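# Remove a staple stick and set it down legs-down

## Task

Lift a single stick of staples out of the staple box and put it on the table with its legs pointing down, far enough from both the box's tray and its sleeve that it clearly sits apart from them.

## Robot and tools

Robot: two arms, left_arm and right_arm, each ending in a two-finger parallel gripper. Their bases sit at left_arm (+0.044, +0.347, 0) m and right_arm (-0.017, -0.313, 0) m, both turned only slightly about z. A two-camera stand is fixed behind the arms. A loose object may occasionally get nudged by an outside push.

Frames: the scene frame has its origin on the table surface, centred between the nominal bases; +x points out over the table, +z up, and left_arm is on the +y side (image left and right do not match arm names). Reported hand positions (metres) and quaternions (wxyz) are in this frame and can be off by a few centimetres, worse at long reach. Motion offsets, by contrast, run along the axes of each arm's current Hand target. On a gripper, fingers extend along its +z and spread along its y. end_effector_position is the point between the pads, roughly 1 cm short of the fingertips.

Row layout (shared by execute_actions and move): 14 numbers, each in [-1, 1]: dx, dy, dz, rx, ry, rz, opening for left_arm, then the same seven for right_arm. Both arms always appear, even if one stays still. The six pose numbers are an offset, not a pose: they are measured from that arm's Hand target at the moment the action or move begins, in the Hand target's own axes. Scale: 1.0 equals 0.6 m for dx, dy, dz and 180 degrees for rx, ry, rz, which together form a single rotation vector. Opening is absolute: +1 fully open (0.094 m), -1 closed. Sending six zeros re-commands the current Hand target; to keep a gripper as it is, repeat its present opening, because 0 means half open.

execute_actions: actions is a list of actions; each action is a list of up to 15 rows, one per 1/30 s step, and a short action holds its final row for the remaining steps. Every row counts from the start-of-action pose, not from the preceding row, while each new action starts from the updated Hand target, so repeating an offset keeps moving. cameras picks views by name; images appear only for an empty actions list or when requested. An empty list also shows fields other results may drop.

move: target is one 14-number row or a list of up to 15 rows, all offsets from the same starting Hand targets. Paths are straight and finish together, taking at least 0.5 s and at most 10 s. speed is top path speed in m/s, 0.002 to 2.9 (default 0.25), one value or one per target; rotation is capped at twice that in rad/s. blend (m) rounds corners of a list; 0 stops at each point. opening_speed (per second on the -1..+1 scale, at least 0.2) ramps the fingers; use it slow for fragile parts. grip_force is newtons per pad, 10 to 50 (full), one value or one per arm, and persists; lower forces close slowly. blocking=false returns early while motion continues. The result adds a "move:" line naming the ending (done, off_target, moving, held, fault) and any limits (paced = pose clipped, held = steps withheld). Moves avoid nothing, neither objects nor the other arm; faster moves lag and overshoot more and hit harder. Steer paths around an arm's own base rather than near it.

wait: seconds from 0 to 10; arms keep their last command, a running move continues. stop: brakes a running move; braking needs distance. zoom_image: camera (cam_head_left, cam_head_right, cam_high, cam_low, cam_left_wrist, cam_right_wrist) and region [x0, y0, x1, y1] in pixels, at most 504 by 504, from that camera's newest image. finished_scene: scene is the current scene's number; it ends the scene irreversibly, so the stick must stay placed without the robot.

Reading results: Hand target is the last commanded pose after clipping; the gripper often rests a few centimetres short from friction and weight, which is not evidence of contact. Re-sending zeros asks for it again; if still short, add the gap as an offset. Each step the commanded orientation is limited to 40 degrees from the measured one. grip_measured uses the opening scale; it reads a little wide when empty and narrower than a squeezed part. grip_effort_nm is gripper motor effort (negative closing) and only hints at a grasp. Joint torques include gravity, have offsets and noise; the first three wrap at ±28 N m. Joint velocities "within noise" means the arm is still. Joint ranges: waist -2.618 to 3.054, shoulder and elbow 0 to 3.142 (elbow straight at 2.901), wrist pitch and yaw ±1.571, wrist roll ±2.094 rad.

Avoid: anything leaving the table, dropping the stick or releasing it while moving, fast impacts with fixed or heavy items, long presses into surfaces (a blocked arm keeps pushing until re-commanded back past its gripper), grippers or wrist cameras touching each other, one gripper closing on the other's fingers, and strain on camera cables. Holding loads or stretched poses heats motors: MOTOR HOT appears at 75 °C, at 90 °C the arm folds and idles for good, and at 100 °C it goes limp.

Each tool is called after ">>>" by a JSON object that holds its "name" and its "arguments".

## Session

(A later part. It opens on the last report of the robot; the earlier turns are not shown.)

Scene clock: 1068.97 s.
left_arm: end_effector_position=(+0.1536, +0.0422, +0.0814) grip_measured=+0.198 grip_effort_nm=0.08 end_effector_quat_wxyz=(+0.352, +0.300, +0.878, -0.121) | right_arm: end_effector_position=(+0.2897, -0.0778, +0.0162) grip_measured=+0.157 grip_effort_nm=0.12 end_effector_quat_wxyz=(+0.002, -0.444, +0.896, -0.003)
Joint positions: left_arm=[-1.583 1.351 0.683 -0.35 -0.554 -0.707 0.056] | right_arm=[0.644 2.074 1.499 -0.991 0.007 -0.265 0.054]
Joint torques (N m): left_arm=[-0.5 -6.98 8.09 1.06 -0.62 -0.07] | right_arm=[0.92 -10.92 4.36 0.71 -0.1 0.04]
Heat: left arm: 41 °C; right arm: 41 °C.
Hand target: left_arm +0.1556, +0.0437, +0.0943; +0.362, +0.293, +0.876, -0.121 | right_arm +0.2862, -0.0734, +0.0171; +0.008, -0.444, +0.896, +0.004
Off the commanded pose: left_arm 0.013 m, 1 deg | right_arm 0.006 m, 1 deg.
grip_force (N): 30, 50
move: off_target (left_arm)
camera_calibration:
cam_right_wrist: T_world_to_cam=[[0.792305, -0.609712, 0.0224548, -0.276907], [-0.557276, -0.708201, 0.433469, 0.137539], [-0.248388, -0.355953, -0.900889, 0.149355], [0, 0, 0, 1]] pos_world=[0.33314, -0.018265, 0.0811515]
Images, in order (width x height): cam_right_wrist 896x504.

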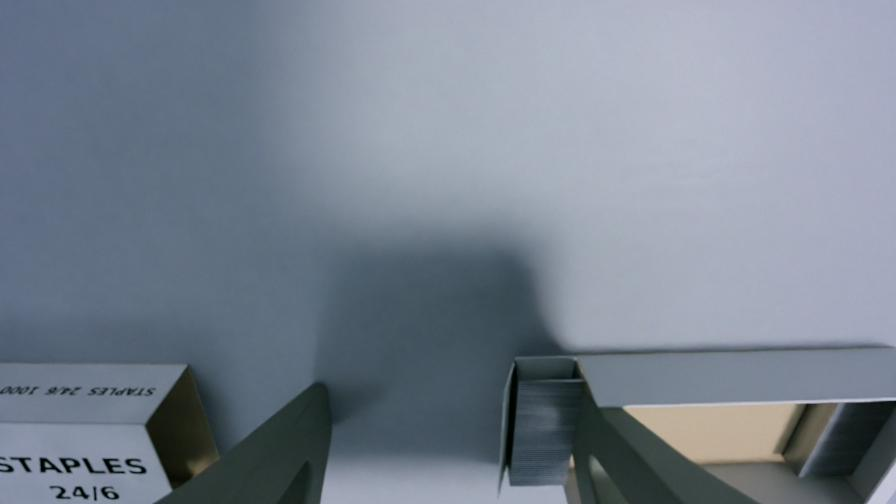

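>>> {"name": "move", "arguments": {"target": [0,0,0,0,0,0,0.2,0,0,-0.015,0,0,0,0.16], "speed": 0.05, "cameras": ["cam_right_wrist"]}}

Scene clock: 1080.00 s.
left_arm: end_effector_position=(+0.1536, +0.0422, +0.0814) grip_measured=+0.198 grip_effort_nm=0.08 end_effector_quat_wxyz=(+0.352, +0.300, +0.878, -0.121) | right_arm: end_effector_position=(+0.2898, -0.0777, +0.0164) grip_measured=+0.157 grip_effort_nm=0.12 end_effector_quat_wxyz=(+0.003, -0.444, +0.896, -0.003)
Joint positions: left_arm=[-1.583 1.351 0.683 -0.35 -0.554 -0.707 0.056] | right_arm=[0.644 2.074 1.499 -0.991 0.007 -0.264 0.054]
Joint torques (N m): left_arm=[-0.47 -7.1 8.32 1.07 -0.59 -0.03] | right_arm=[0.94 -11.89 5.91 0.37 -0.1 0.04]
Heat: left arm: 41 °C; right arm: 39 °C.
Hand target: left_arm +0.1556, +0.0437, +0.0943; +0.362, +0.293, +0.876, -0.121 | right_arm +0.2861, -0.0735, +0.0262; +0.008, -0.444, +0.896, +0.005
Off the commanded pose: left_arm 0.013 m, 1 deg | right_arm 0.011 m, 1 deg.
grip_force (N): 30, 50
move: off_target (left_arm, right_arm)
camera_calibration:
cam_right_wrist: T_world_to_cam=[[0.791605, -0.610611, 0.0226971, -0.276797], [-0.558363, -0.707785, 0.432748, 0.137893], [-0.248176, -0.355239, -0.901229, 0.149621], [0, 0, 0, 1]] pos_world=[0.333241, -0.0182659, 0.0814524]
Images, in order (width x height): cam_right_wrist 896x504.

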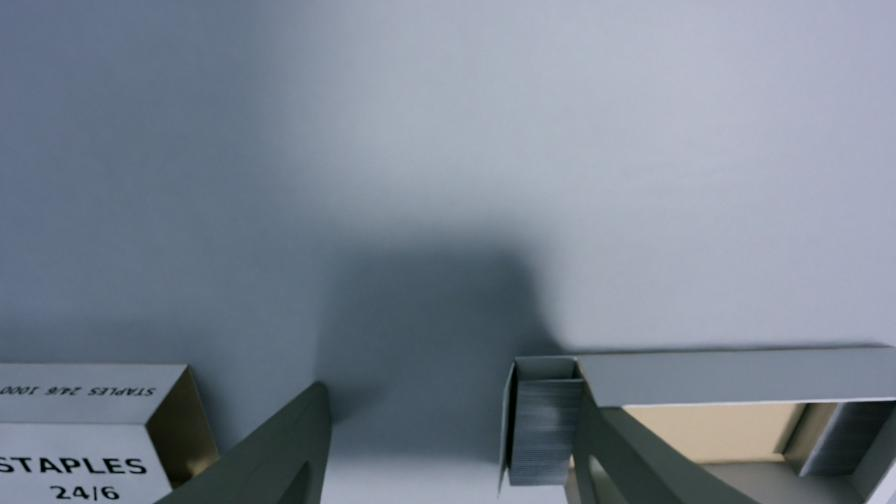

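>>> {"name": "move", "arguments": {"target": [0,0,0,0,0,0,0.2,0,0,-0.01,0,0,0,0.16], "speed": 0.05, "cameras": ["cam_right_wrist"]}}

Scene clock: 1083.43 s.
left_arm: end_effector_position=(+0.1536, +0.0422, +0.0814) grip_measured=+0.198 grip_effort_nm=0.08 end_effector_quat_wxyz=(+0.352, +0.300, +0.878, -0.121) | right_arm: end_effector_position=(+0.2878, -0.0792, +0.0166) grip_measured=+0.157 grip_effort_nm=0.12 end_effector_quat_wxyz=(-0.002, -0.443, +0.896, -0.004)
Joint positions: left_arm=[-1.583 1.351 0.683 -0.35 -0.554 -0.707 0.056] | right_arm=[0.644 2.073 1.499 -1.001 0.006 -0.263 0.054]
Joint torques (N m): left_arm=[-0.42 -7.15 8.18 1.09 -0.58 -0.1] | right_arm=[0.9 -12.56 6.94 0.23 -0.11 0.05]
Heat: left arm: 41 °C; right arm: 39 °C.
Hand target: left_arm +0.1556, +0.0437, +0.0943; +0.362, +0.293, +0.876, -0.121 | right_arm +0.2860, -0.0736, +0.0321; +0.008, -0.444, +0.896, +0.004
Off the commanded pose: left_arm 0.013 m, 1 deg | right_arm 0.017 m, 2 deg.
grip_force (N): 30, 50
move: off_target (left_arm, right_arm)
camera_calibration:
cam_right_wrist: T_world_to_cam=[[0.791105, -0.611357, 0.0199088, -0.275976], [-0.555723, -0.704752, 0.441018, 0.135076], [-0.255588, -0.359955, -0.897278, 0.150475], [0, 0, 0, 1]] pos_world=[0.331851, -0.0193605, 0.0809417]
Images, in order (width x height): cam_right_wrist 896x504.

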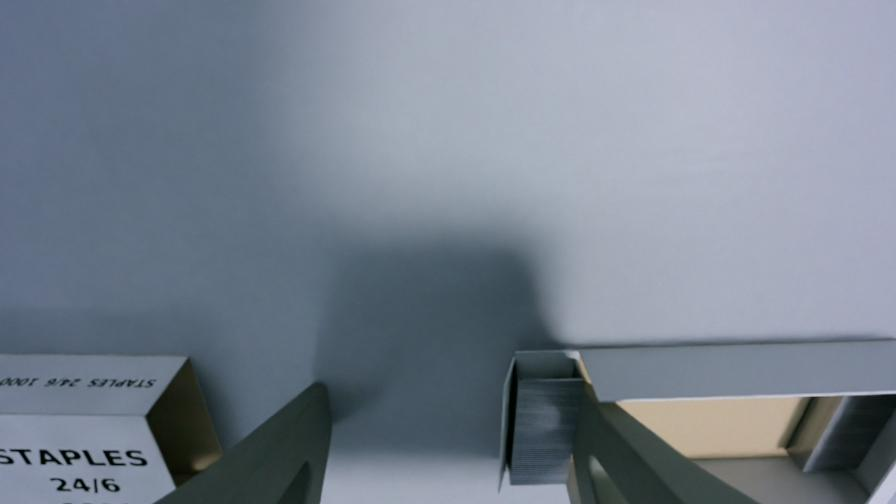

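>>> {"name": "move", "arguments": {"target": [0,0,0,0,0,0,0.2,0,0,-0.008,0,0,0,0.16], "speed": 0.05, "cameras": ["cam_right_wrist"]}}

Scene clock: 1087.83 s.
left_arm: end_effector_position=(+0.1536, +0.0422, +0.0814) grip_measured=+0.198 grip_effort_nm=0.08 end_effector_quat_wxyz=(+0.352, +0.300, +0.878, -0.121) | right_arm: end_effector_position=(+0.2825, -0.0821, +0.0170) grip_measured=+0.157 grip_effort_nm=0.12 end_effector_quat_wxyz=(-0.014, -0.444, +0.896, -0.006)
Joint positions: left_arm=[-1.583 1.351 0.683 -0.35 -0.554 -0.707 0.056] | right_arm=[0.646 2.073 1.499 -1.026 0.006 -0.263 0.054]
Joint torques (N m): left_arm=[-0.44 -7.05 8.13 1.1 -0.58 -0.05] | right_arm=[0.64 -13.09 7.82 0.29 -0.12 0.05]
Heat: left arm: 41 °C; right arm: 40 °C.
Hand target: left_arm +0.1556, +0.0437, +0.0943; +0.362, +0.293, +0.876, -0.121 | right_arm +0.2860, -0.0737, +0.0371; +0.009, -0.444, +0.896, +0.005
Off the commanded pose: left_arm 0.013 m, 1 deg | right_arm 0.022 m, 3 deg.
grip_force (N): 30, 50
move: off_target (left_arm, right_arm)
camera_calibration:
cam_right_wrist: T_world_to_cam=[[0.792794, -0.609334, 0.0138156, -0.273799], [-0.545682, -0.699515, 0.461421, 0.12708], [-0.271495, -0.373351, -0.887074, 0.151587], [0, 0, 0, 1]] pos_world=[0.327567, -0.0213449, 0.0796143]
Images, in order (width x height): cam_right_wrist 896x504.

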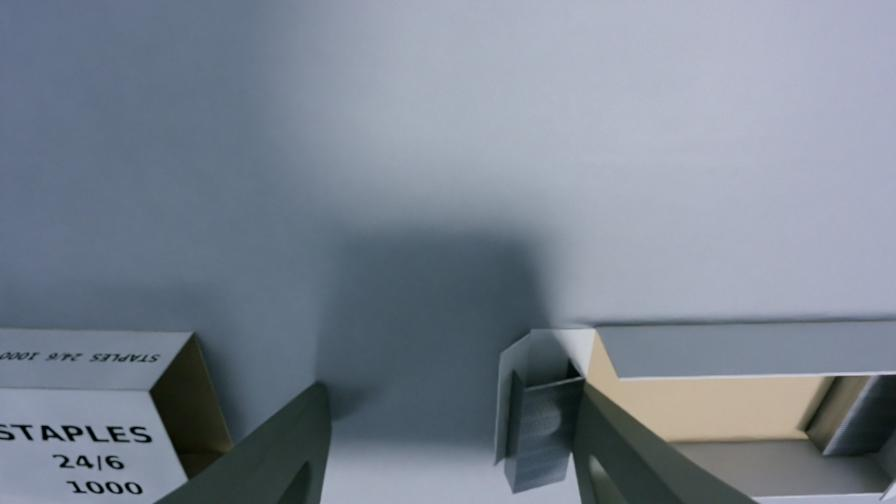

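>>> {"name": "zoom_image", "arguments": {"camera": "cam_right_wrist", "region": [460, 310, 700, 504]}}

Scaled by 2.100 from the camera's 896x504 image, which has a finer 1280x720 frame.

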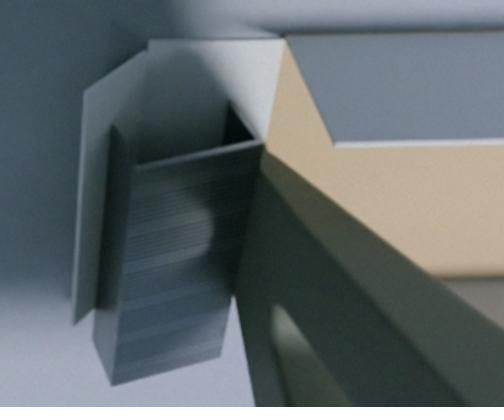

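>>> {"name": "move", "arguments": {"target": [[0,0,0,0,0,0,0.2,0,-0.015,-0.01,0,0,0,0.16],[0,0,0,0,0,0,0.2,0,-0.015,-0.08,0,0,0,0.16]], "speed": [0.06,0.12], "blend": [0.01,0], "cameras": ["cam_right_wrist"]}}

Scene clock: 1119.53 s.
left_arm: end_effector_position=(+0.1536, +0.0422, +0.0814) grip_measured=+0.198 grip_effort_nm=0.08 end_effector_quat_wxyz=(+0.352, +0.300, +0.878, -0.121) | right_arm: end_effector_position=(+0.2885, -0.0834, +0.0673) grip_measured=+0.157 grip_effort_nm=0.12 end_effector_quat_wxyz=(-0.012, -0.443, +0.896, -0.006)
Joint positions: left_arm=[-1.583 1.351 0.683 -0.35 -0.554 -0.707 0.056] | right_arm=[0.634 2.037 1.652 -1.21 0.006 -0.274 0.054]
Joint velocities: left_arm=[-0.046 -0.012 0.007 -0.007 0.051 0.007 -0.001] | right_arm=[within noise]
Joint torques (N m): left_arm=[-0.66 -7.09 8.32 1.07 -0.56 -0.08] | right_arm=[-0.35 -12.4 8.05 0.33 -0.11 -0.09]
Heat: left arm: 41 °C; right arm: 46 °C.
Hand target: left_arm +0.1556, +0.0437, +0.0943; +0.362, +0.293, +0.876, -0.121 | right_arm +0.2926, -0.0799, +0.0850; +0.008, -0.444, +0.896, +0.005
Off the commanded pose: left_arm 0.013 m, 1 deg | right_arm 0.019 m, 3 deg.
grip_force (N): 30, 50
move: off_target (left_arm, right_arm); blend cut to 0.0055 m at target 1
camera_calibration:
cam_right_wrist: T_world_to_cam=[[0.791835, -0.610563, 0.014509, -0.279889], [-0.548012, -0.699825, 0.458178, 0.10709], [-0.269593, -0.370752, -0.888742, 0.19716], [0, 0, 0, 1]] pos_world=[0.333466, -0.022848, 0.130219]
Images, in order (width x height): cam_right_wrist 896x504.

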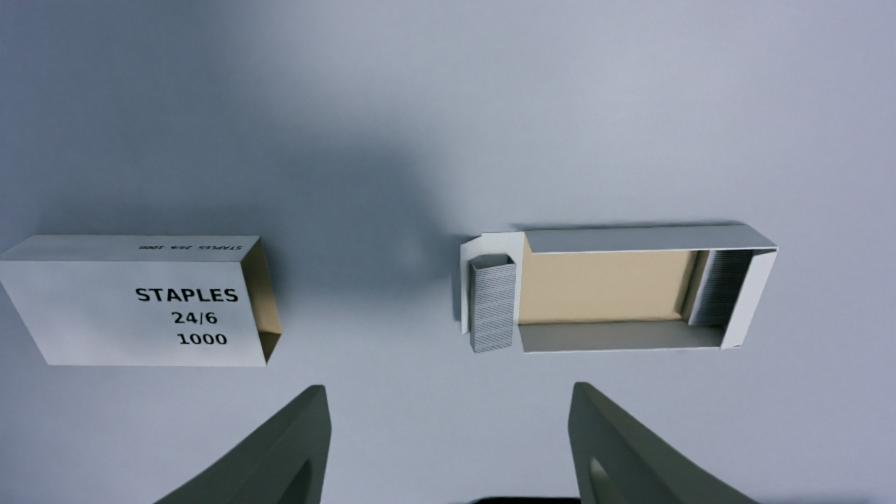

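>>> {"name": "zoom_image", "arguments": {"camera": "cam_right_wrist", "region": [430, 210, 590, 380]}}

Scaled by 2.965 from the camera's 896x504 image, which has a finer 1280x720 frame.

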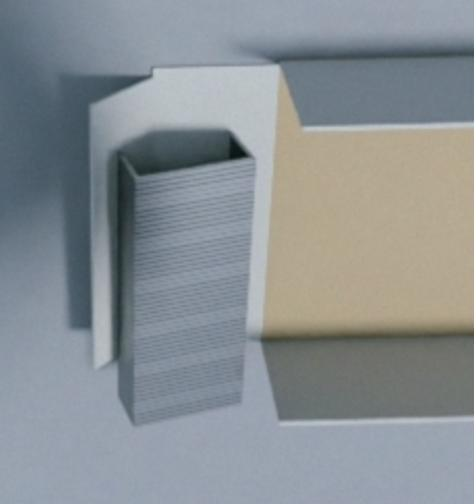

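>>> {"name": "move", "arguments": {"target": [0,0,0,0,0,0,0.2,0.0118,-0.0248,0,0,0,0.5,-0.12], "speed": 0.2, "cameras": ["cam_right_wrist"]}}

Scene clock: 1149.27 s.
left_arm: end_effector_position=(+0.1536, +0.0422, +0.0814) grip_measured=+0.198 grip_effort_nm=0.08 end_effector_quat_wxyz=(+0.352, +0.300, +0.878, -0.121) | right_arm: end_effector_position=(+0.2970, -0.0954, +0.0673) grip_measured=-0.117 grip_effort_nm=-0.17 end_effector_quat_wxyz=(-0.009, +0.313, +0.950, -0.009)
Joint positions: left_arm=[-1.583 1.351 0.683 -0.35 -0.554 -0.707 0.056] | right_arm=[0.591 2.037 1.652 -1.21 -0.003 1.238 0.041]
Joint torques (N m): left_arm=[-0.49 -7.08 8.12 1.08 -0.58 -0.07] | right_arm=[-0.42 -13.16 6.84 0.36 -0.03 0.07]
Heat: left arm: 41 °C; right arm: 48 °C.
Hand target: left_arm +0.1556, +0.0437, +0.0943; +0.362, +0.293, +0.876, -0.121 | right_arm +0.3002, -0.0947, +0.0849; +0.003, +0.319, +0.948, +0.009
Off the commanded pose: left_arm 0.013 m, 1 deg | right_arm 0.018 m, 3 deg.
grip_force (N): 30, 50
move: off_target (left_arm, right_arm)
camera_calibration:
cam_right_wrist: T_world_to_cam=[[-0.597712, -0.800811, 0.0379885, 0.0990677], [-0.707417, 0.549114, 0.445011, 0.270751], [-0.37723, 0.239115, -0.894719, 0.285536], [0, 0, 0, 1]] pos_world=[0.35846, -0.137615, 0.131224]
Images, in order (width x height): cam_right_wrist 896x504.

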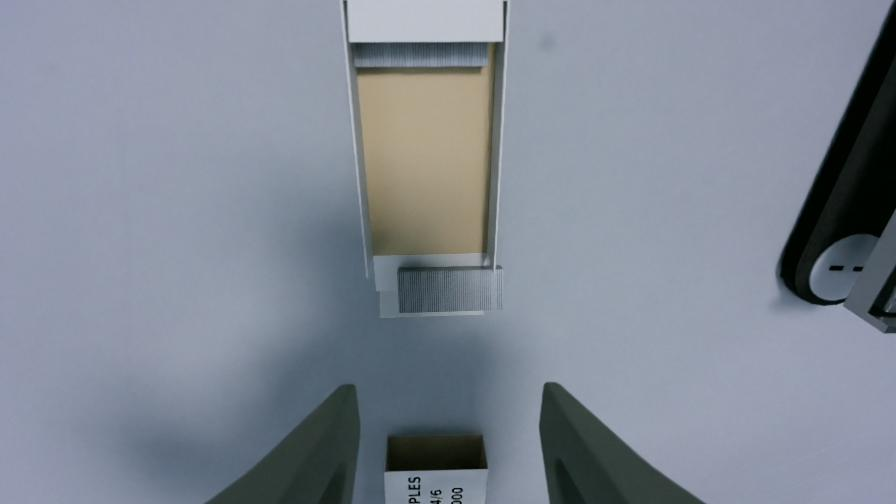

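>>> {"name": "move", "arguments": {"target": [0,0,0,0,0,0,0.2,-0.0083,0.0057,0.0832,0,0,0,-0.12], "speed": 0.12, "cameras": ["cam_right_wrist"]}}

Scene clock: 1162.60 s.
left_arm: end_effector_position=(+0.1536, +0.0422, +0.0814) grip_measured=+0.198 grip_effort_nm=0.08 end_effector_quat_wxyz=(+0.352, +0.300, +0.878, -0.121) | right_arm: end_effector_position=(+0.3037, -0.0945, +0.0376) grip_measured=-0.117 grip_effort_nm=-0.17 end_effector_quat_wxyz=(+0.002, +0.317, +0.949, +0.005)
Joint positions: left_arm=[-1.583 1.351 0.683 -0.35 -0.554 -0.707 0.056] | right_arm=[0.583 2.05 1.55 -1.062 -0.003 1.238 0.041]
Joint torques (N m): left_arm=[-0.51 -7.1 8.23 1.07 -0.56 -0.05] | right_arm=[-0.38 -9.2 5.72 0.71 -0.04 -0.01]
Heat: left arm: 41 °C; right arm: 48 °C.
Hand target: left_arm +0.1556, +0.0437, +0.0943; +0.362, +0.293, +0.876, -0.121 | right_arm +0.3067, -0.0941, +0.0349; +0.003, +0.319, +0.948, +0.009
Off the commanded pose: left_arm 0.013 m, 1 deg | right_arm 0.004 m, 1 deg.
grip_force (N): 30, 50
move: off_target (left_arm)
camera_calibration:
cam_right_wrist: T_world_to_cam=[[-0.605032, -0.796187, 0.00478195, 0.108643], [-0.71559, 0.546399, 0.435177, 0.290804], [-0.349095, 0.259874, -0.900332, 0.25494], [0, 0, 0, 1]] pos_world=[0.362827, -0.138647, 0.10246]
Images, in order (width x height): cam_right_wrist 896x504.

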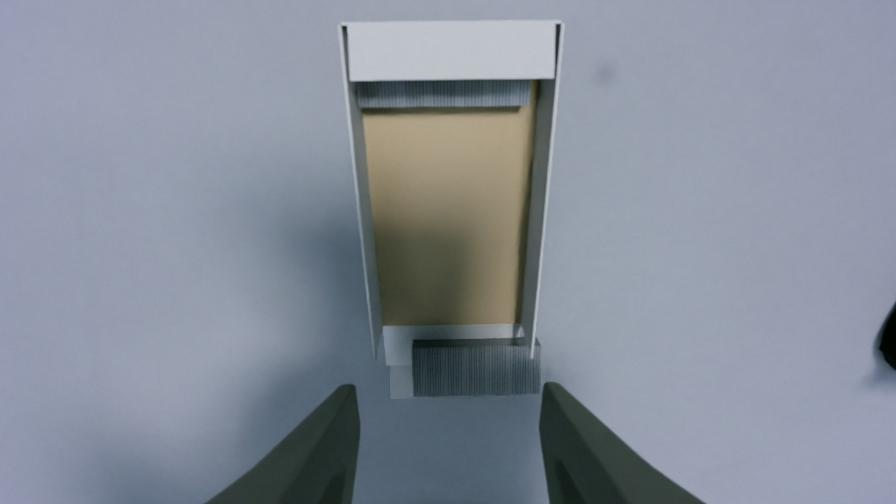

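>>> {"name": "move", "arguments": {"target": [0,0,0,0,0,0,0.2,0.0083,-0.0125,0,0,0,0,-0.2], "speed": 0.08, "cameras": ["cam_right_wrist"]}}

Scene clock: 1179.20 s.
left_arm: end_effector_position=(+0.1536, +0.0422, +0.0814) grip_measured=+0.198 grip_effort_nm=0.08 end_effector_quat_wxyz=(+0.352, +0.300, +0.878, -0.121) | right_arm: end_effector_position=(+0.2947, -0.1006, +0.0263) grip_measured=-0.197 grip_effort_nm=-0.17 end_effector_quat_wxyz=(-0.008, +0.317, +0.948, -0.007)
Joint positions: left_arm=[-1.583 1.351 0.683 -0.35 -0.554 -0.707 0.056] | right_arm=[0.583 2.05 1.504 -1.045 -0.003 1.238 0.038]
Joint torques (N m): left_arm=[-0.58 -7.1 8.17 1.07 -0.57 -0.08] | right_arm=[0.2 -11.86 5.52 0.62 -0.03 0.04]
Heat: left arm: 41 °C; right arm: 46 °C.
Hand target: left_arm +0.1556, +0.0437, +0.0943; +0.362, +0.293, +0.876, -0.121 | right_arm +0.2983, -0.0970, +0.0348; +0.003, +0.319, +0.948, +0.009
Off the commanded pose: left_arm 0.013 m, 1 deg | right_arm 0.010 m, 2 deg.
grip_force (N): 30, 50
move: off_target (left_arm)
camera_calibration:
cam_right_wrist: T_world_to_cam=[[-0.604538, -0.795881, 0.0332654, 0.0975649], [-0.70464, 0.553776, 0.443639, 0.289887], [-0.371505, 0.244757, -0.895588, 0.248195], [0, 0, 0, 1]] pos_world=[0.355453, -0.14363, 0.0904294]
Images, in order (width x height): cam_right_wrist 896x504.

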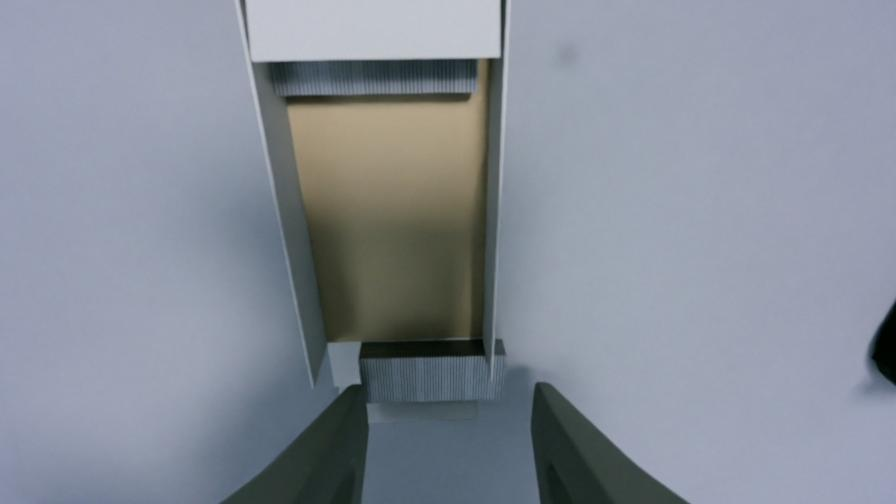

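>>> {"name": "move", "arguments": {"target": [0,0,0,0,0,0,0.2,0.0,0.008,-0.01,0,0,0,-0.17], "speed": 0.08, "cameras": ["cam_right_wrist"]}}

Scene clock: 1189.53 s.
left_arm: end_effector_position=(+0.1536, +0.0422, +0.0814) grip_measured=+0.198 grip_effort_nm=0.08 end_effector_quat_wxyz=(+0.352, +0.300, +0.878, -0.121) | right_arm: end_effector_position=(+0.2969, -0.0991, +0.0282) grip_measured=-0.173 grip_effort_nm=0.13 end_effector_quat_wxyz=(-0.005, +0.317, +0.948, -0.004)
Joint positions: left_arm=[-1.583 1.351 0.683 -0.35 -0.554 -0.707 0.056] | right_arm=[0.583 2.05 1.512 -1.044 -0.003 1.24 0.039]
Joint torques (N m): left_arm=[-0.51 -7.19 8.25 1.09 -0.62 -0.07] | right_arm=[0.55 -11 8.14 0.34 -0.05 0.08]
Heat: left arm: 41 °C; right arm: 46 °C.
Hand target: left_arm +0.1556, +0.0437, +0.0943; +0.362, +0.293, +0.876, -0.121 | right_arm +0.3012, -0.0933, +0.0409; +0.003, +0.319, +0.948, +0.009
Off the commanded pose: left_arm 0.013 m, 1 deg | right_arm 0.015 m, 2 deg.
grip_force (N): 30, 50
move: off_target (left_arm, right_arm)
camera_calibration:
cam_right_wrist: T_world_to_cam=[[-0.605655, -0.795323, 0.0253562, 0.100739], [-0.707082, 0.552527, 0.441304, 0.290464], [-0.364989, 0.249349, -0.896999, 0.248914], [0, 0, 0, 1]] pos_world=[0.357246, -0.142436, 0.0925379]
Images, in order (width x height): cam_right_wrist 896x504.

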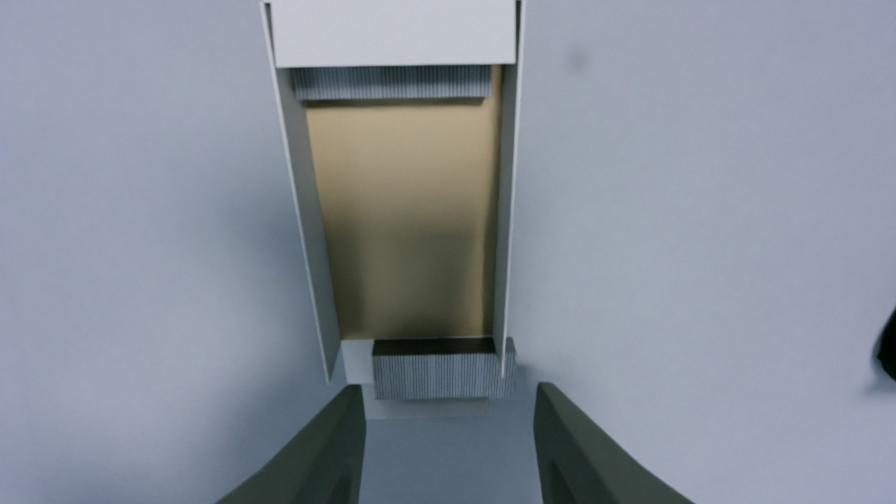

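>>> {"name": "move", "arguments": {"target": [0,0,0,0,0,0,0.2,0.0025,-0.004,0.0235,0,0,0,-0.15], "speed": 0.06, "cameras": ["cam_right_wrist"]}}

Scene clock: 1205.17 s.
left_arm: end_effector_position=(+0.1536, +0.0422, +0.0814) grip_measured=+0.198 grip_effort_nm=0.08 end_effector_quat_wxyz=(+0.352, +0.300, +0.878, -0.121) | right_arm: end_effector_position=(+0.2974, -0.0987, +0.0240) grip_measured=-0.153 grip_effort_nm=0.13 end_effector_quat_wxyz=(-0.003, +0.318, +0.948, -0.001)
Joint positions: left_arm=[-1.583 1.351 0.683 -0.35 -0.554 -0.707 0.056] | right_arm=[0.583 2.05 1.494 -1.02 -0.003 1.242 0.04]
Joint torques (N m): left_arm=[-0.47 -7.02 8.05 1.09 -0.62 -0.03] | right_arm=[0.76 -10.39 5.48 0.67 -0.03 0.07]
Heat: left arm: 42 °C; right arm: 46 °C.
Hand target: left_arm +0.1556, +0.0437, +0.0943; +0.362, +0.293, +0.876, -0.121 | right_arm +0.2986, -0.0941, +0.0268; +0.003, +0.319, +0.948, +0.009
Off the commanded pose: left_arm 0.013 m, 1 deg | right_arm 0.006 m, 1 deg.
grip_force (N): 30, 50
move: off_target (left_arm)
camera_calibration:
cam_right_wrist: T_world_to_cam=[[-0.607613, -0.794026, 0.0181494, 0.102272], [-0.708603, 0.552284, 0.439163, 0.292979], [-0.35873, 0.25398, -0.898224, 0.243889], [0, 0, 0, 1]] pos_world=[0.357238, -0.142544, 0.0885456]
Images, in order (width x height): cam_right_wrist 896x504.

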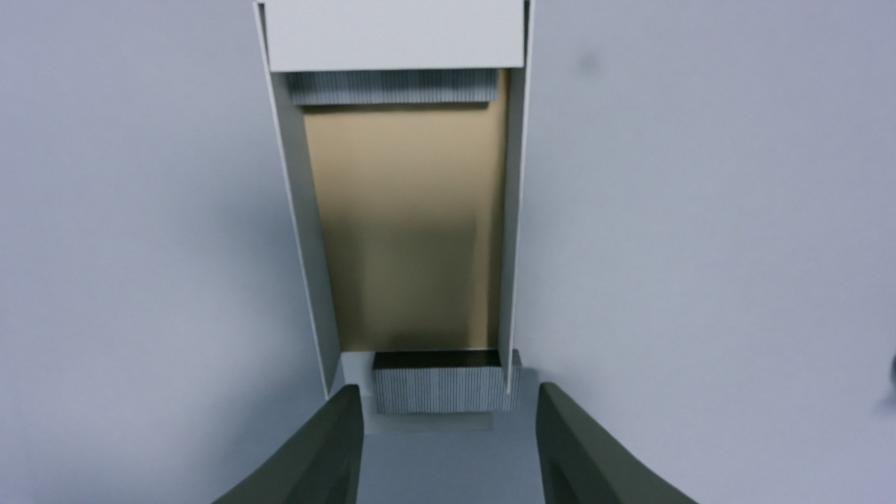

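>>> {"name": "move", "arguments": {"target": [0,0,0,0,0,0,0.2,-0.003,0,0.011,0,0,0,-0.15], "speed": 0.05, "cameras": ["cam_right_wrist"]}}

Scene clock: 1213.57 s.
left_arm: end_effector_position=(+0.1536, +0.0422, +0.0814) grip_measured=+0.198 grip_effort_nm=0.08 end_effector_quat_wxyz=(+0.352, +0.300, +0.878, -0.121) | right_arm: end_effector_position=(+0.2987, -0.0979, +0.0213) grip_measured=-0.153 grip_effort_nm=0.13 end_effector_quat_wxyz=(+0.000, +0.318, +0.948, +0.003)
Joint positions: left_arm=[-1.583 1.351 0.683 -0.35 -0.554 -0.707 0.056] | right_arm=[0.583 2.05 1.483 -0.998 -0.003 1.242 0.04]
Joint torques (N m): left_arm=[-0.57 -6.91 8.01 1.08 -0.57 -0.08] | right_arm=[0.31 -9.62 5.46 0.73 -0.05 0.03]
Heat: left arm: 42 °C; right arm: 45 °C.
Hand target: left_arm +0.1556, +0.0437, +0.0943; +0.362, +0.293, +0.876, -0.121 | right_arm +0.3001, -0.0951, +0.0201; +0.003, +0.319, +0.948, +0.009
Off the commanded pose: left_arm 0.013 m, 1 deg | right_arm 0.003 m, 1 deg.
grip_force (N): 30, 50
move: off_target (left_arm)
camera_calibration:
cam_right_wrist: T_world_to_cam=[[-0.607759, -0.794073, 0.00874454, 0.104046], [-0.712176, 0.549883, 0.436386, 0.295538], [-0.351331, 0.25899, -0.899717, 0.240002], [0, 0, 0, 1]] pos_world=[0.35803, -0.14205, 0.0860555]
Images, in order (width x height): cam_right_wrist 896x504.

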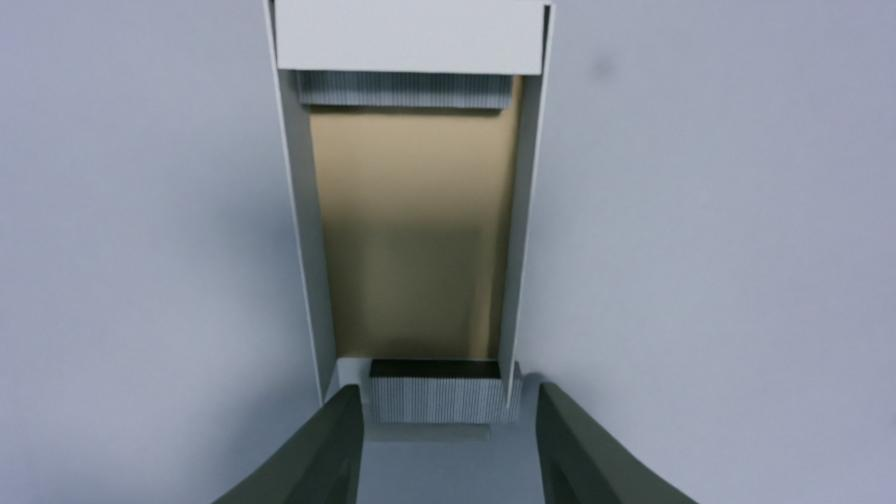

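>>> {"name": "move", "arguments": {"target": [0,0,0,0,0,0,0.2,0,0,0.008,0,0,0,-0.15], "speed": 0.05, "cameras": ["cam_right_wrist"]}}

Scene clock: 1217.53 s.
left_arm: end_effector_position=(+0.1536, +0.0422, +0.0814) grip_measured=+0.198 grip_effort_nm=0.08 end_effector_quat_wxyz=(+0.352, +0.300, +0.878, -0.121) | right_arm: end_effector_position=(+0.2993, -0.0975, +0.0188) grip_measured=-0.153 grip_effort_nm=0.13 end_effector_quat_wxyz=(+0.002, +0.318, +0.948, +0.006)
Joint positions: left_arm=[-1.583 1.351 0.683 -0.35 -0.554 -0.707 0.056] | right_arm=[0.583 2.05 1.472 -0.981 -0.003 1.242 0.04]
Joint torques (N m): left_arm=[-0.61 -7.01 8.16 1.08 -0.58 -0.08] | right_arm=[0.34 -9.01 5.39 0.7 -0.04 0.04]
Heat: left arm: 42 °C; right arm: 45 °C.
Hand target: left_arm +0.1556, +0.0437, +0.0943; +0.362, +0.293, +0.876, -0.121 | right_arm +0.3001, -0.0951, +0.0153; +0.003, +0.319, +0.948, +0.009
Off the commanded pose: left_arm 0.013 m, 1 deg | right_arm 0.004 m, 0 deg.
grip_force (N): 30, 50
move: off_target (left_arm)
camera_calibration:
cam_right_wrist: T_world_to_cam=[[-0.607787, -0.794095, 0.00296561, 0.104831], [-0.714372, 0.548392, 0.434672, 0.297331], [-0.346797, 0.262069, -0.900584, 0.236751], [0, 0, 0, 1]] pos_world=[0.358224, -0.141853, 0.0836615]
Images, in order (width x height): cam_right_wrist 896x504.

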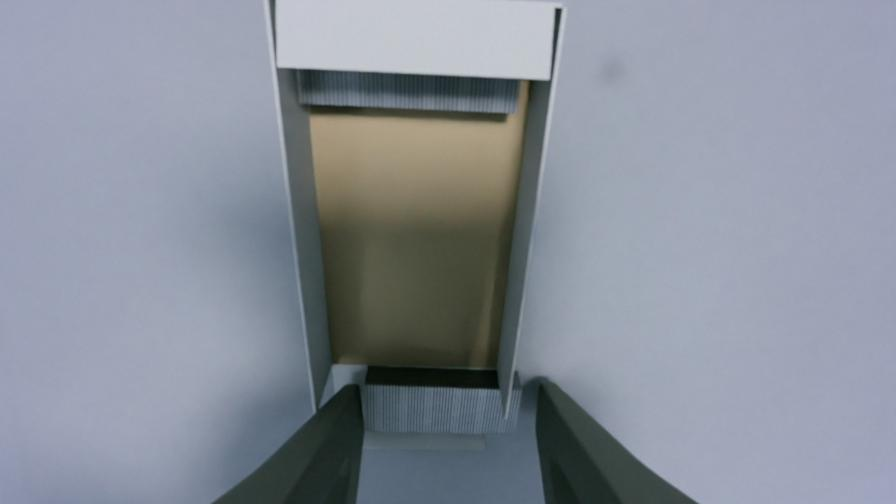

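>>> {"name": "move", "arguments": {"target": [0,0,0,0,0,0,0.2,0,0,0,0,0,0,-0.37], "opening_speed": 0.3, "grip_force": [30,25], "cameras": ["cam_right_wrist"]}}

Scene clock: 1227.27 s.
left_arm: end_effector_position=(+0.1536, +0.0422, +0.0814) grip_measured=+0.198 grip_effort_nm=0.08 end_effector_quat_wxyz=(+0.352, +0.300, +0.878, -0.121) | right_arm: end_effector_position=(+0.2995, -0.0973, +0.0188) grip_measured=-0.323 grip_effort_nm=-0.56 end_effector_quat_wxyz=(+0.002, +0.318, +0.948, +0.006)
Joint positions: left_arm=[-1.583 1.351 0.683 -0.35 -0.554 -0.707 0.056] | right_arm=[0.583 2.05 1.472 -0.98 -0.003 1.242 0.032]
Joint torques (N m): left_arm=[-0.38 -7.16 8.23 1.08 -0.59 -0.1] | right_arm=[0.32 -8.99 5.42 0.71 -0.03 0.03]
Heat: left arm: 42 °C; right arm: 44 °C.
Hand target: left_arm +0.1556, +0.0437, +0.0943; +0.362, +0.293, +0.876, -0.121 | right_arm +0.3001, -0.0951, +0.0153; +0.003, +0.319, +0.948, +0.009
Off the commanded pose: left_arm 0.013 m, 1 deg | right_arm 0.004 m, 0 deg.
grip_force (N): 30, 25
move: off_target (left_arm)
camera_calibration:
cam_right_wrist: T_world_to_cam=[[-0.607773, -0.794109, 0.00190589, 0.105112], [-0.714806, 0.548121, 0.434298, 0.297524], [-0.345925, 0.262592, -0.900767, 0.236662], [0, 0, 0, 1]] pos_world=[0.358423, -0.141754, 0.0837626]
Images, in order (width x height): cam_right_wrist 896x504.

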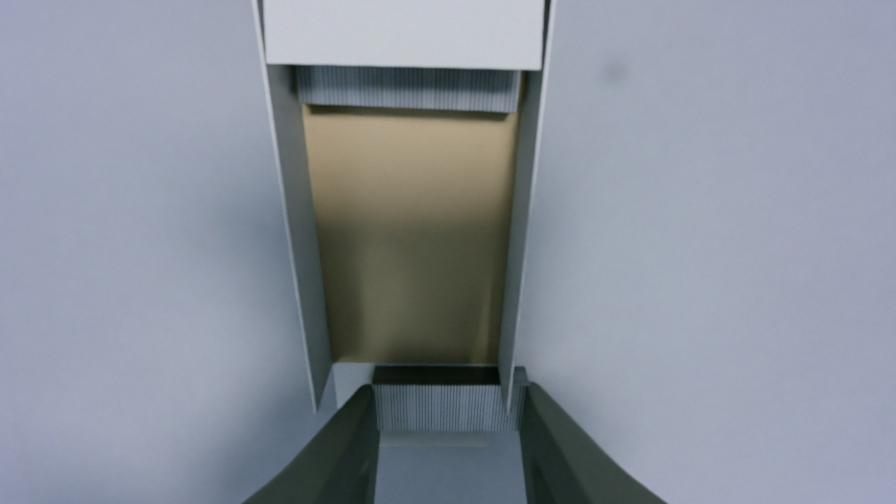

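>>> {"name": "move", "arguments": {"target": [0,0,0,0,0,0,0.2,0,0,-0.08,0,0,0,-0.37], "speed": 0.08, "cameras": ["cam_right_wrist","cam_high"]}}

Scene clock: 1230.87 s.
left_arm: end_effector_position=(+0.1536, +0.0422, +0.0814) grip_measured=+0.198 grip_effort_nm=0.08 end_effector_quat_wxyz=(+0.352, +0.300, +0.878, -0.121) | right_arm: end_effector_position=(+0.2948, -0.1005, +0.0432) grip_measured=-0.325 grip_effort_nm=-0.59 end_effector_quat_wxyz=(-0.010, +0.318, +0.948, -0.011)
Joint positions: left_arm=[-1.583 1.351 0.683 -0.35 -0.554 -0.707 0.056] | right_arm=[0.583 2.041 1.56 -1.119 -0.003 1.242 0.032]
Joint torques (N m): left_arm=[-0.39 -7.04 8.28 1.1 -0.56 -0.11] | right_arm=[0.2 -12.9 8.09 0.26 -0.03 0.02]
Heat: left arm: 42 °C; right arm: 44 °C.
Hand target: left_arm +0.1556, +0.0437, +0.0943; +0.362, +0.293, +0.876, -0.121 | right_arm +0.2996, -0.0958, +0.0633; +0.003, +0.319, +0.948, +0.009
Off the commanded pose: left_arm 0.013 m, 1 deg | right_arm 0.021 m, 3 deg.
grip_force (N): 30, 25
move: off_target (left_arm, right_arm)
camera_calibration:
cam_right_wrist: T_world_to_cam=[[-0.607058, -0.793565, 0.0416549, 0.0978053], [-0.699467, 0.558482, 0.445919, 0.281318], [-0.377129, 0.241562, -0.894104, 0.264667], [0, 0, 0, 1]] pos_world=[0.35596, -0.14343, 0.107121]
Images, in order (width x height): cam_high 896x504, cam_right_wrist 896x504.

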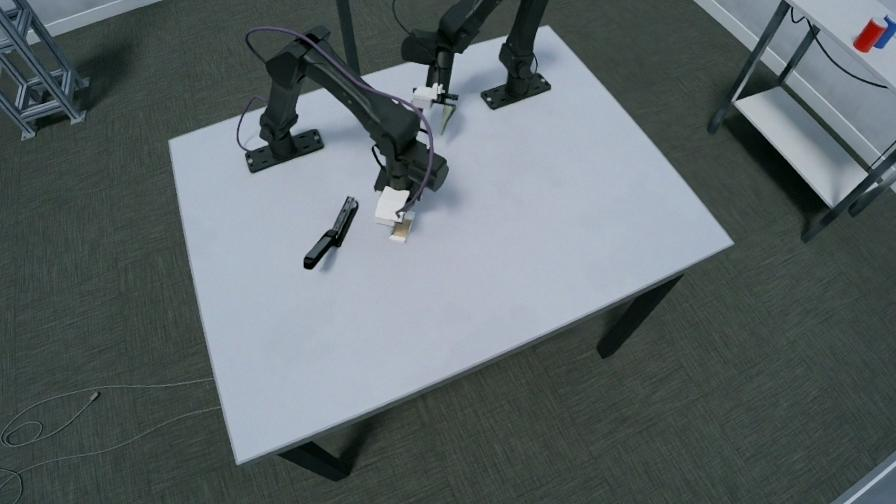

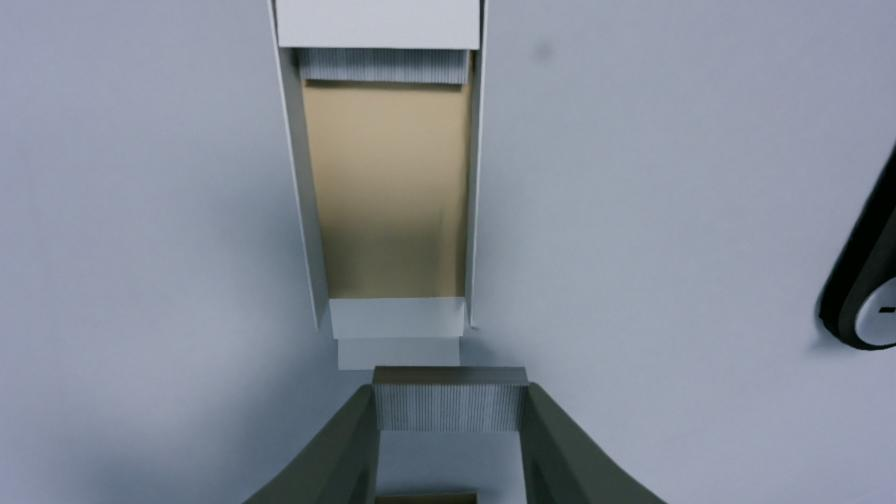

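>>> {"name": "move", "arguments": {"target": [[0,0,0,0,0,0,0.2,0,0,-0.04,0,0,0,-0.37],[0,0,0,0,0,0,0.2,0.1168,-0.223,-0.04,0,0,-0.333,-0.37]], "speed": [0.1,0.2], "blend": [0.01,0], "cameras": ["cam_right_wrist","cam_head_right"]}}

Scene clock: 1254.20 s.
left_arm: end_effector_position=(+0.1536, +0.0422, +0.0814) grip_measured=+0.198 grip_effort_nm=0.08 end_effector_quat_wxyz=(+0.352, +0.300, +0.878, -0.121) | right_arm: end_effector_position=(+0.1618, -0.1627, +0.0808) grip_measured=-0.325 grip_effort_nm=-0.59 end_effector_quat_wxyz=(-0.006, -0.191, +0.982, -0.002)
Joint positions: left_arm=[-1.583 1.351 0.683 -0.35 -0.554 -0.707 0.056] | right_arm=[0.681 1.455 1.017 -1.146 -0.003 0.308 0.032]
Joint torques (N m): left_arm=[-0.54 -7.05 8.25 1.03 -0.61 -0.06] | right_arm=[0.57 -6.67 5.64 0.6 0 -0.06]
Heat: left arm: 42 °C; right arm: 41 °C.
Hand target: left_arm +0.1556, +0.0437, +0.0943; +0.362, +0.293, +0.876, -0.121 | right_arm +0.1626, -0.1602, +0.0848; +0.007, -0.197, +0.980, +0.006
Off the commanded pose: left_arm 0.013 m, 1 deg | right_arm 0.005 m, 2 deg.
grip_force (N): 30, 25
move: off_target (left_arm)
camera_calibration:
cam_right_wrist: T_world_to_cam=[[0.370107, -0.928857, 0.0156435, -0.211851], [-0.833601, -0.324625, 0.446909, 0.084209], [-0.410036, -0.178445, -0.894443, 0.200074], [0, 0, 0, 1]] pos_world=[0.230642, -0.133741, 0.144635]
Images, in order (width x height): cam_head_right 896x504, cam_right_wrist 896x504.

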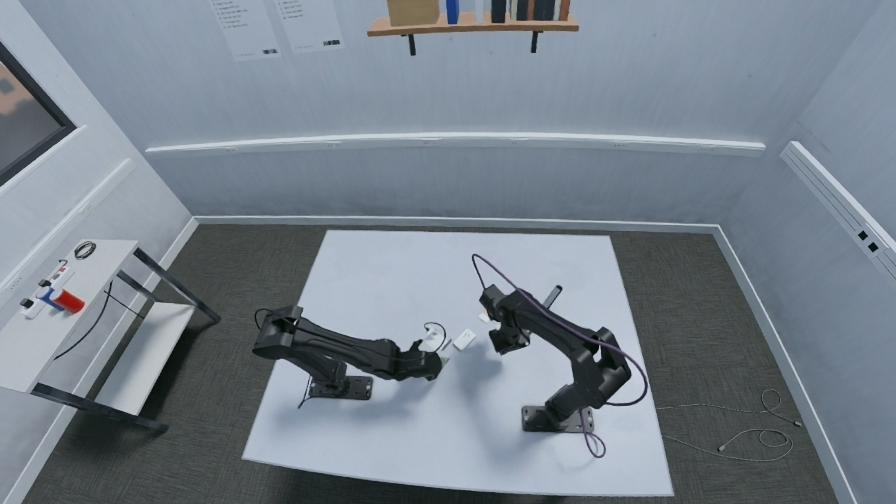

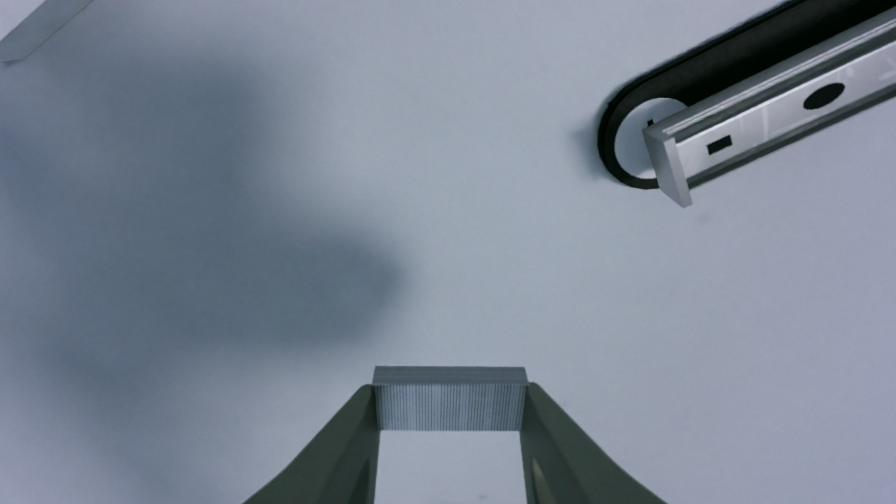

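>>> {"name": "move", "arguments": {"target": [0,0,0,0,0,0,0.2,0,0,0.0913,0,0,0,-0.37], "speed": 0.12, "cameras": ["cam_right_wrist"]}}

Scene clock: 1258.77 s.
left_arm: end_effector_position=(+0.1536, +0.0422, +0.0814) grip_measured=+0.198 grip_effort_nm=0.08 end_effector_quat_wxyz=(+0.352, +0.300, +0.878, -0.121) | right_arm: end_effector_position=(+0.1608, -0.1635, +0.0314) grip_measured=-0.325 grip_effort_nm=-0.59 end_effector_quat_wxyz=(+0.000, -0.191, +0.982, +0.002)
Joint positions: left_arm=[-1.583 1.351 0.683 -0.35 -0.554 -0.707 0.056] | right_arm=[0.681 1.495 0.848 -0.922 -0.003 0.308 0.032]
Joint torques (N m): left_arm=[-0.54 -7.21 8.03 1.07 -0.64 -0.08] | right_arm=[0.7 -4.25 5.49 0.77 -0.01 -0.07]
Heat: left arm: 42 °C; right arm: 40 °C.
Hand target: left_arm +0.1556, +0.0437, +0.0943; +0.362, +0.293, +0.876, -0.121 | right_arm +0.1633, -0.1593, +0.0302; +0.007, -0.197, +0.980, +0.007
Off the commanded pose: left_arm 0.013 m, 1 deg | right_arm 0.005 m, 1 deg.
grip_force (N): 30, 25
move: off_target (left_arm)
camera_calibration:
cam_right_wrist: T_world_to_cam=[[0.370294, -0.928848, 0.0111186, -0.211377], [-0.838521, -0.329086, 0.434265, 0.105642], [-0.399707, -0.170129, -0.900717, 0.155302], [0, 0, 0, 1]] pos_world=[0.22893, -0.13515, 0.0963572]
Images, in order (width x height): cam_right_wrist 896x504.

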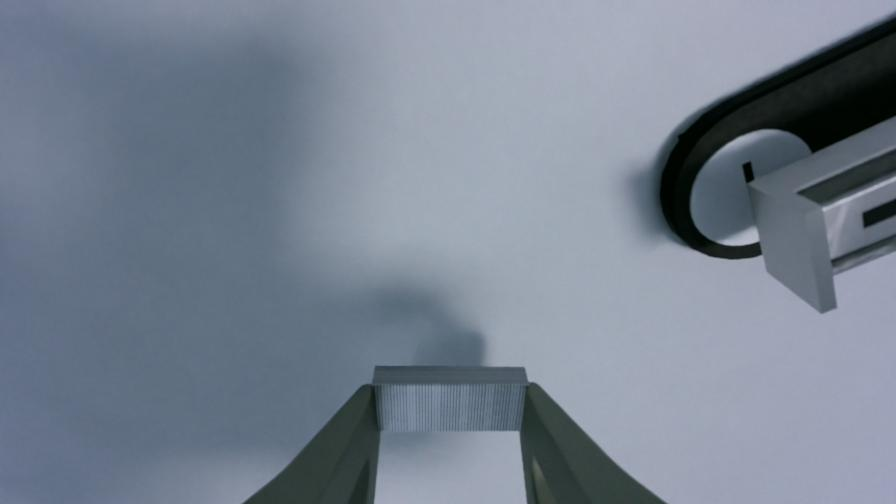

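>>> {"name": "move", "arguments": {"target": [0,0,0,0,0,0,0.2,0,0,0.0245,0,0,0,-0.37], "speed": 0.03, "cameras": ["cam_right_wrist"]}}

Scene clock: 1261.80 s.
left_arm: end_effector_position=(+0.1536, +0.0422, +0.0814) grip_measured=+0.198 grip_effort_nm=0.08 end_effector_quat_wxyz=(+0.352, +0.300, +0.878, -0.121) | right_arm: end_effector_position=(+0.1615, -0.1630, +0.0173) grip_measured=-0.325 grip_effort_nm=-0.59 end_effector_quat_wxyz=(+0.001, -0.191, +0.982, +0.002)
Joint positions: left_arm=[-1.583 1.351 0.683 -0.35 -0.554 -0.707 0.056] | right_arm=[0.681 1.523 0.812 -0.856 -0.003 0.308 0.032]
Joint torques (N m): left_arm=[-0.62 -7.06 8.09 1.05 -0.61 -0.09] | right_arm=[0.75 -4.26 5.23 0.77 -0.03 -0.06]
Heat: left arm: 42 °C; right arm: 40 °C.
Hand target: left_arm +0.1556, +0.0437, +0.0943; +0.362, +0.293, +0.876, -0.121 | right_arm +0.1634, -0.1592, +0.0154; +0.007, -0.197, +0.980, +0.006
Off the commanded pose: left_arm 0.013 m, 1 deg | right_arm 0.005 m, 1 deg.
grip_force (N): 30, 25
move: off_target (left_arm)
camera_calibration:
cam_right_wrist: T_world_to_cam=[[0.37034, -0.928837, 0.0104864, -0.210899], [-0.839123, -0.329685, 0.432644, 0.112493], [-0.398399, -0.169025, -0.901504, 0.142892], [0, 0, 0, 1]] pos_world=[0.229428, -0.134651, 0.08236]
Images, in order (width x height): cam_right_wrist 896x504.

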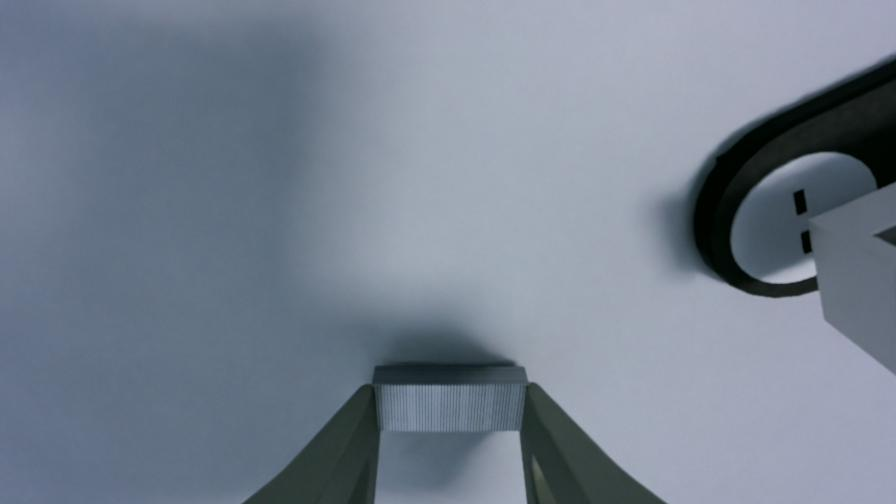

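>>> {"name": "zoom_image", "arguments": {"camera": "cam_right_wrist", "region": [340, 330, 560, 454]}}

Scaled by 2.291 from the camera's 896x504 image, which has a finer 1280x720 frame.

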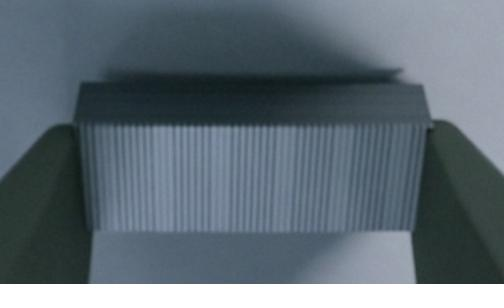

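>>> {"name": "move", "arguments": {"target": [0,0,0,0,0,0,0.2,0,0,0.006,0,0,0,-0.37], "speed": 0.03, "cameras": ["cam_right_wrist"]}}

>>> {"name": "zoom_image", "arguments": {"camera": "cam_right_wrist", "region": [340, 330, 560, 454]}}

Scene clock: 1268.77 s.
left_arm: end_effector_position=(+0.1536, +0.0422, +0.0814) grip_measured=+0.198 grip_effort_nm=0.08 end_effector_quat_wxyz=(+0.352, +0.300, +0.878, -0.121) | right_arm: end_effector_position=(+0.1613, -0.1631, +0.0144) grip_measured=-0.325 grip_effort_nm=-0.59 end_effector_quat_wxyz=(+0.000, -0.191, +0.982, +0.002)
Joint positions: left_arm=[-1.583 1.351 0.683 -0.35 -0.554 -0.707 0.056] | right_arm=[0.681 1.529 0.805 -0.844 -0.003 0.308 0.032]
Joint torques (N m): left_arm=[-0.5 -7.02 8.16 1.05 -0.59 -0.06] | right_arm=[0.65 -4.21 5.11 0.81 -0.01 -0.06]
Heat: left arm: 42 °C; right arm: 39 °C.
Hand target: left_arm +0.1556, +0.0437, +0.0943; +0.362, +0.293, +0.876, -0.121 | right_arm +0.1634, -0.1591, +0.0118; +0.007, -0.197, +0.980, +0.006
Off the commanded pose: left_arm 0.013 m, 1 deg | right_arm 0.005 m, 1 deg.
grip_force (N): 30, 25
move: off_target (left_arm)
camera_calibration:
cam_right_wrist: T_world_to_cam=[[0.370268, -0.928862, 0.0108186, -0.210975], [-0.838768, -0.329304, 0.433622, 0.113609], [-0.399212, -0.169631, -0.90103, 0.140327], [0, 0, 0, 1]] pos_world=[0.229429, -0.134751, 0.0794584]
Images, in order (width x height): cam_right_wrist 896x504.

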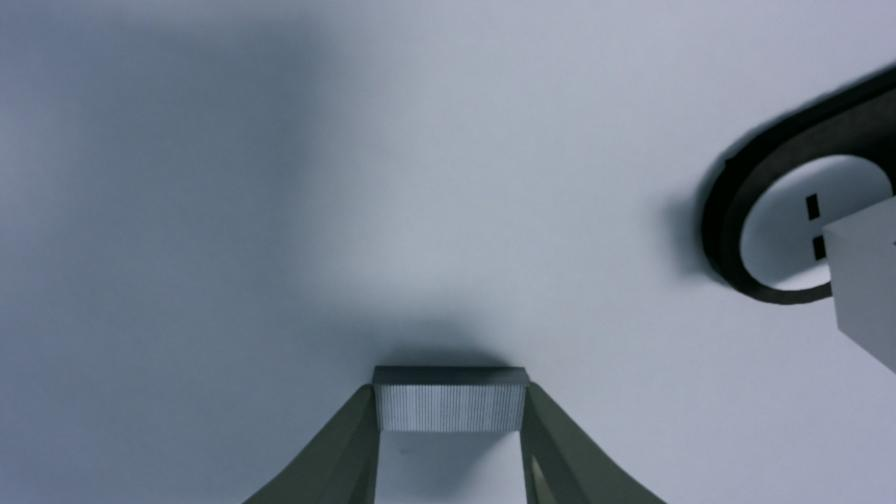

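Scaled by 2.291 from the camera's 896x504 image, which has a finer 1280x720 frame.

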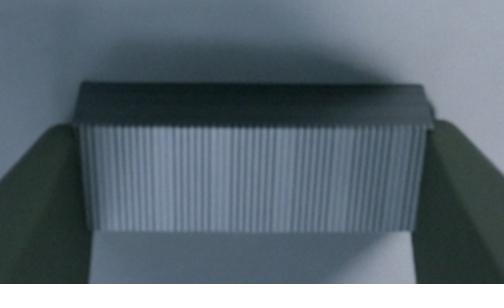

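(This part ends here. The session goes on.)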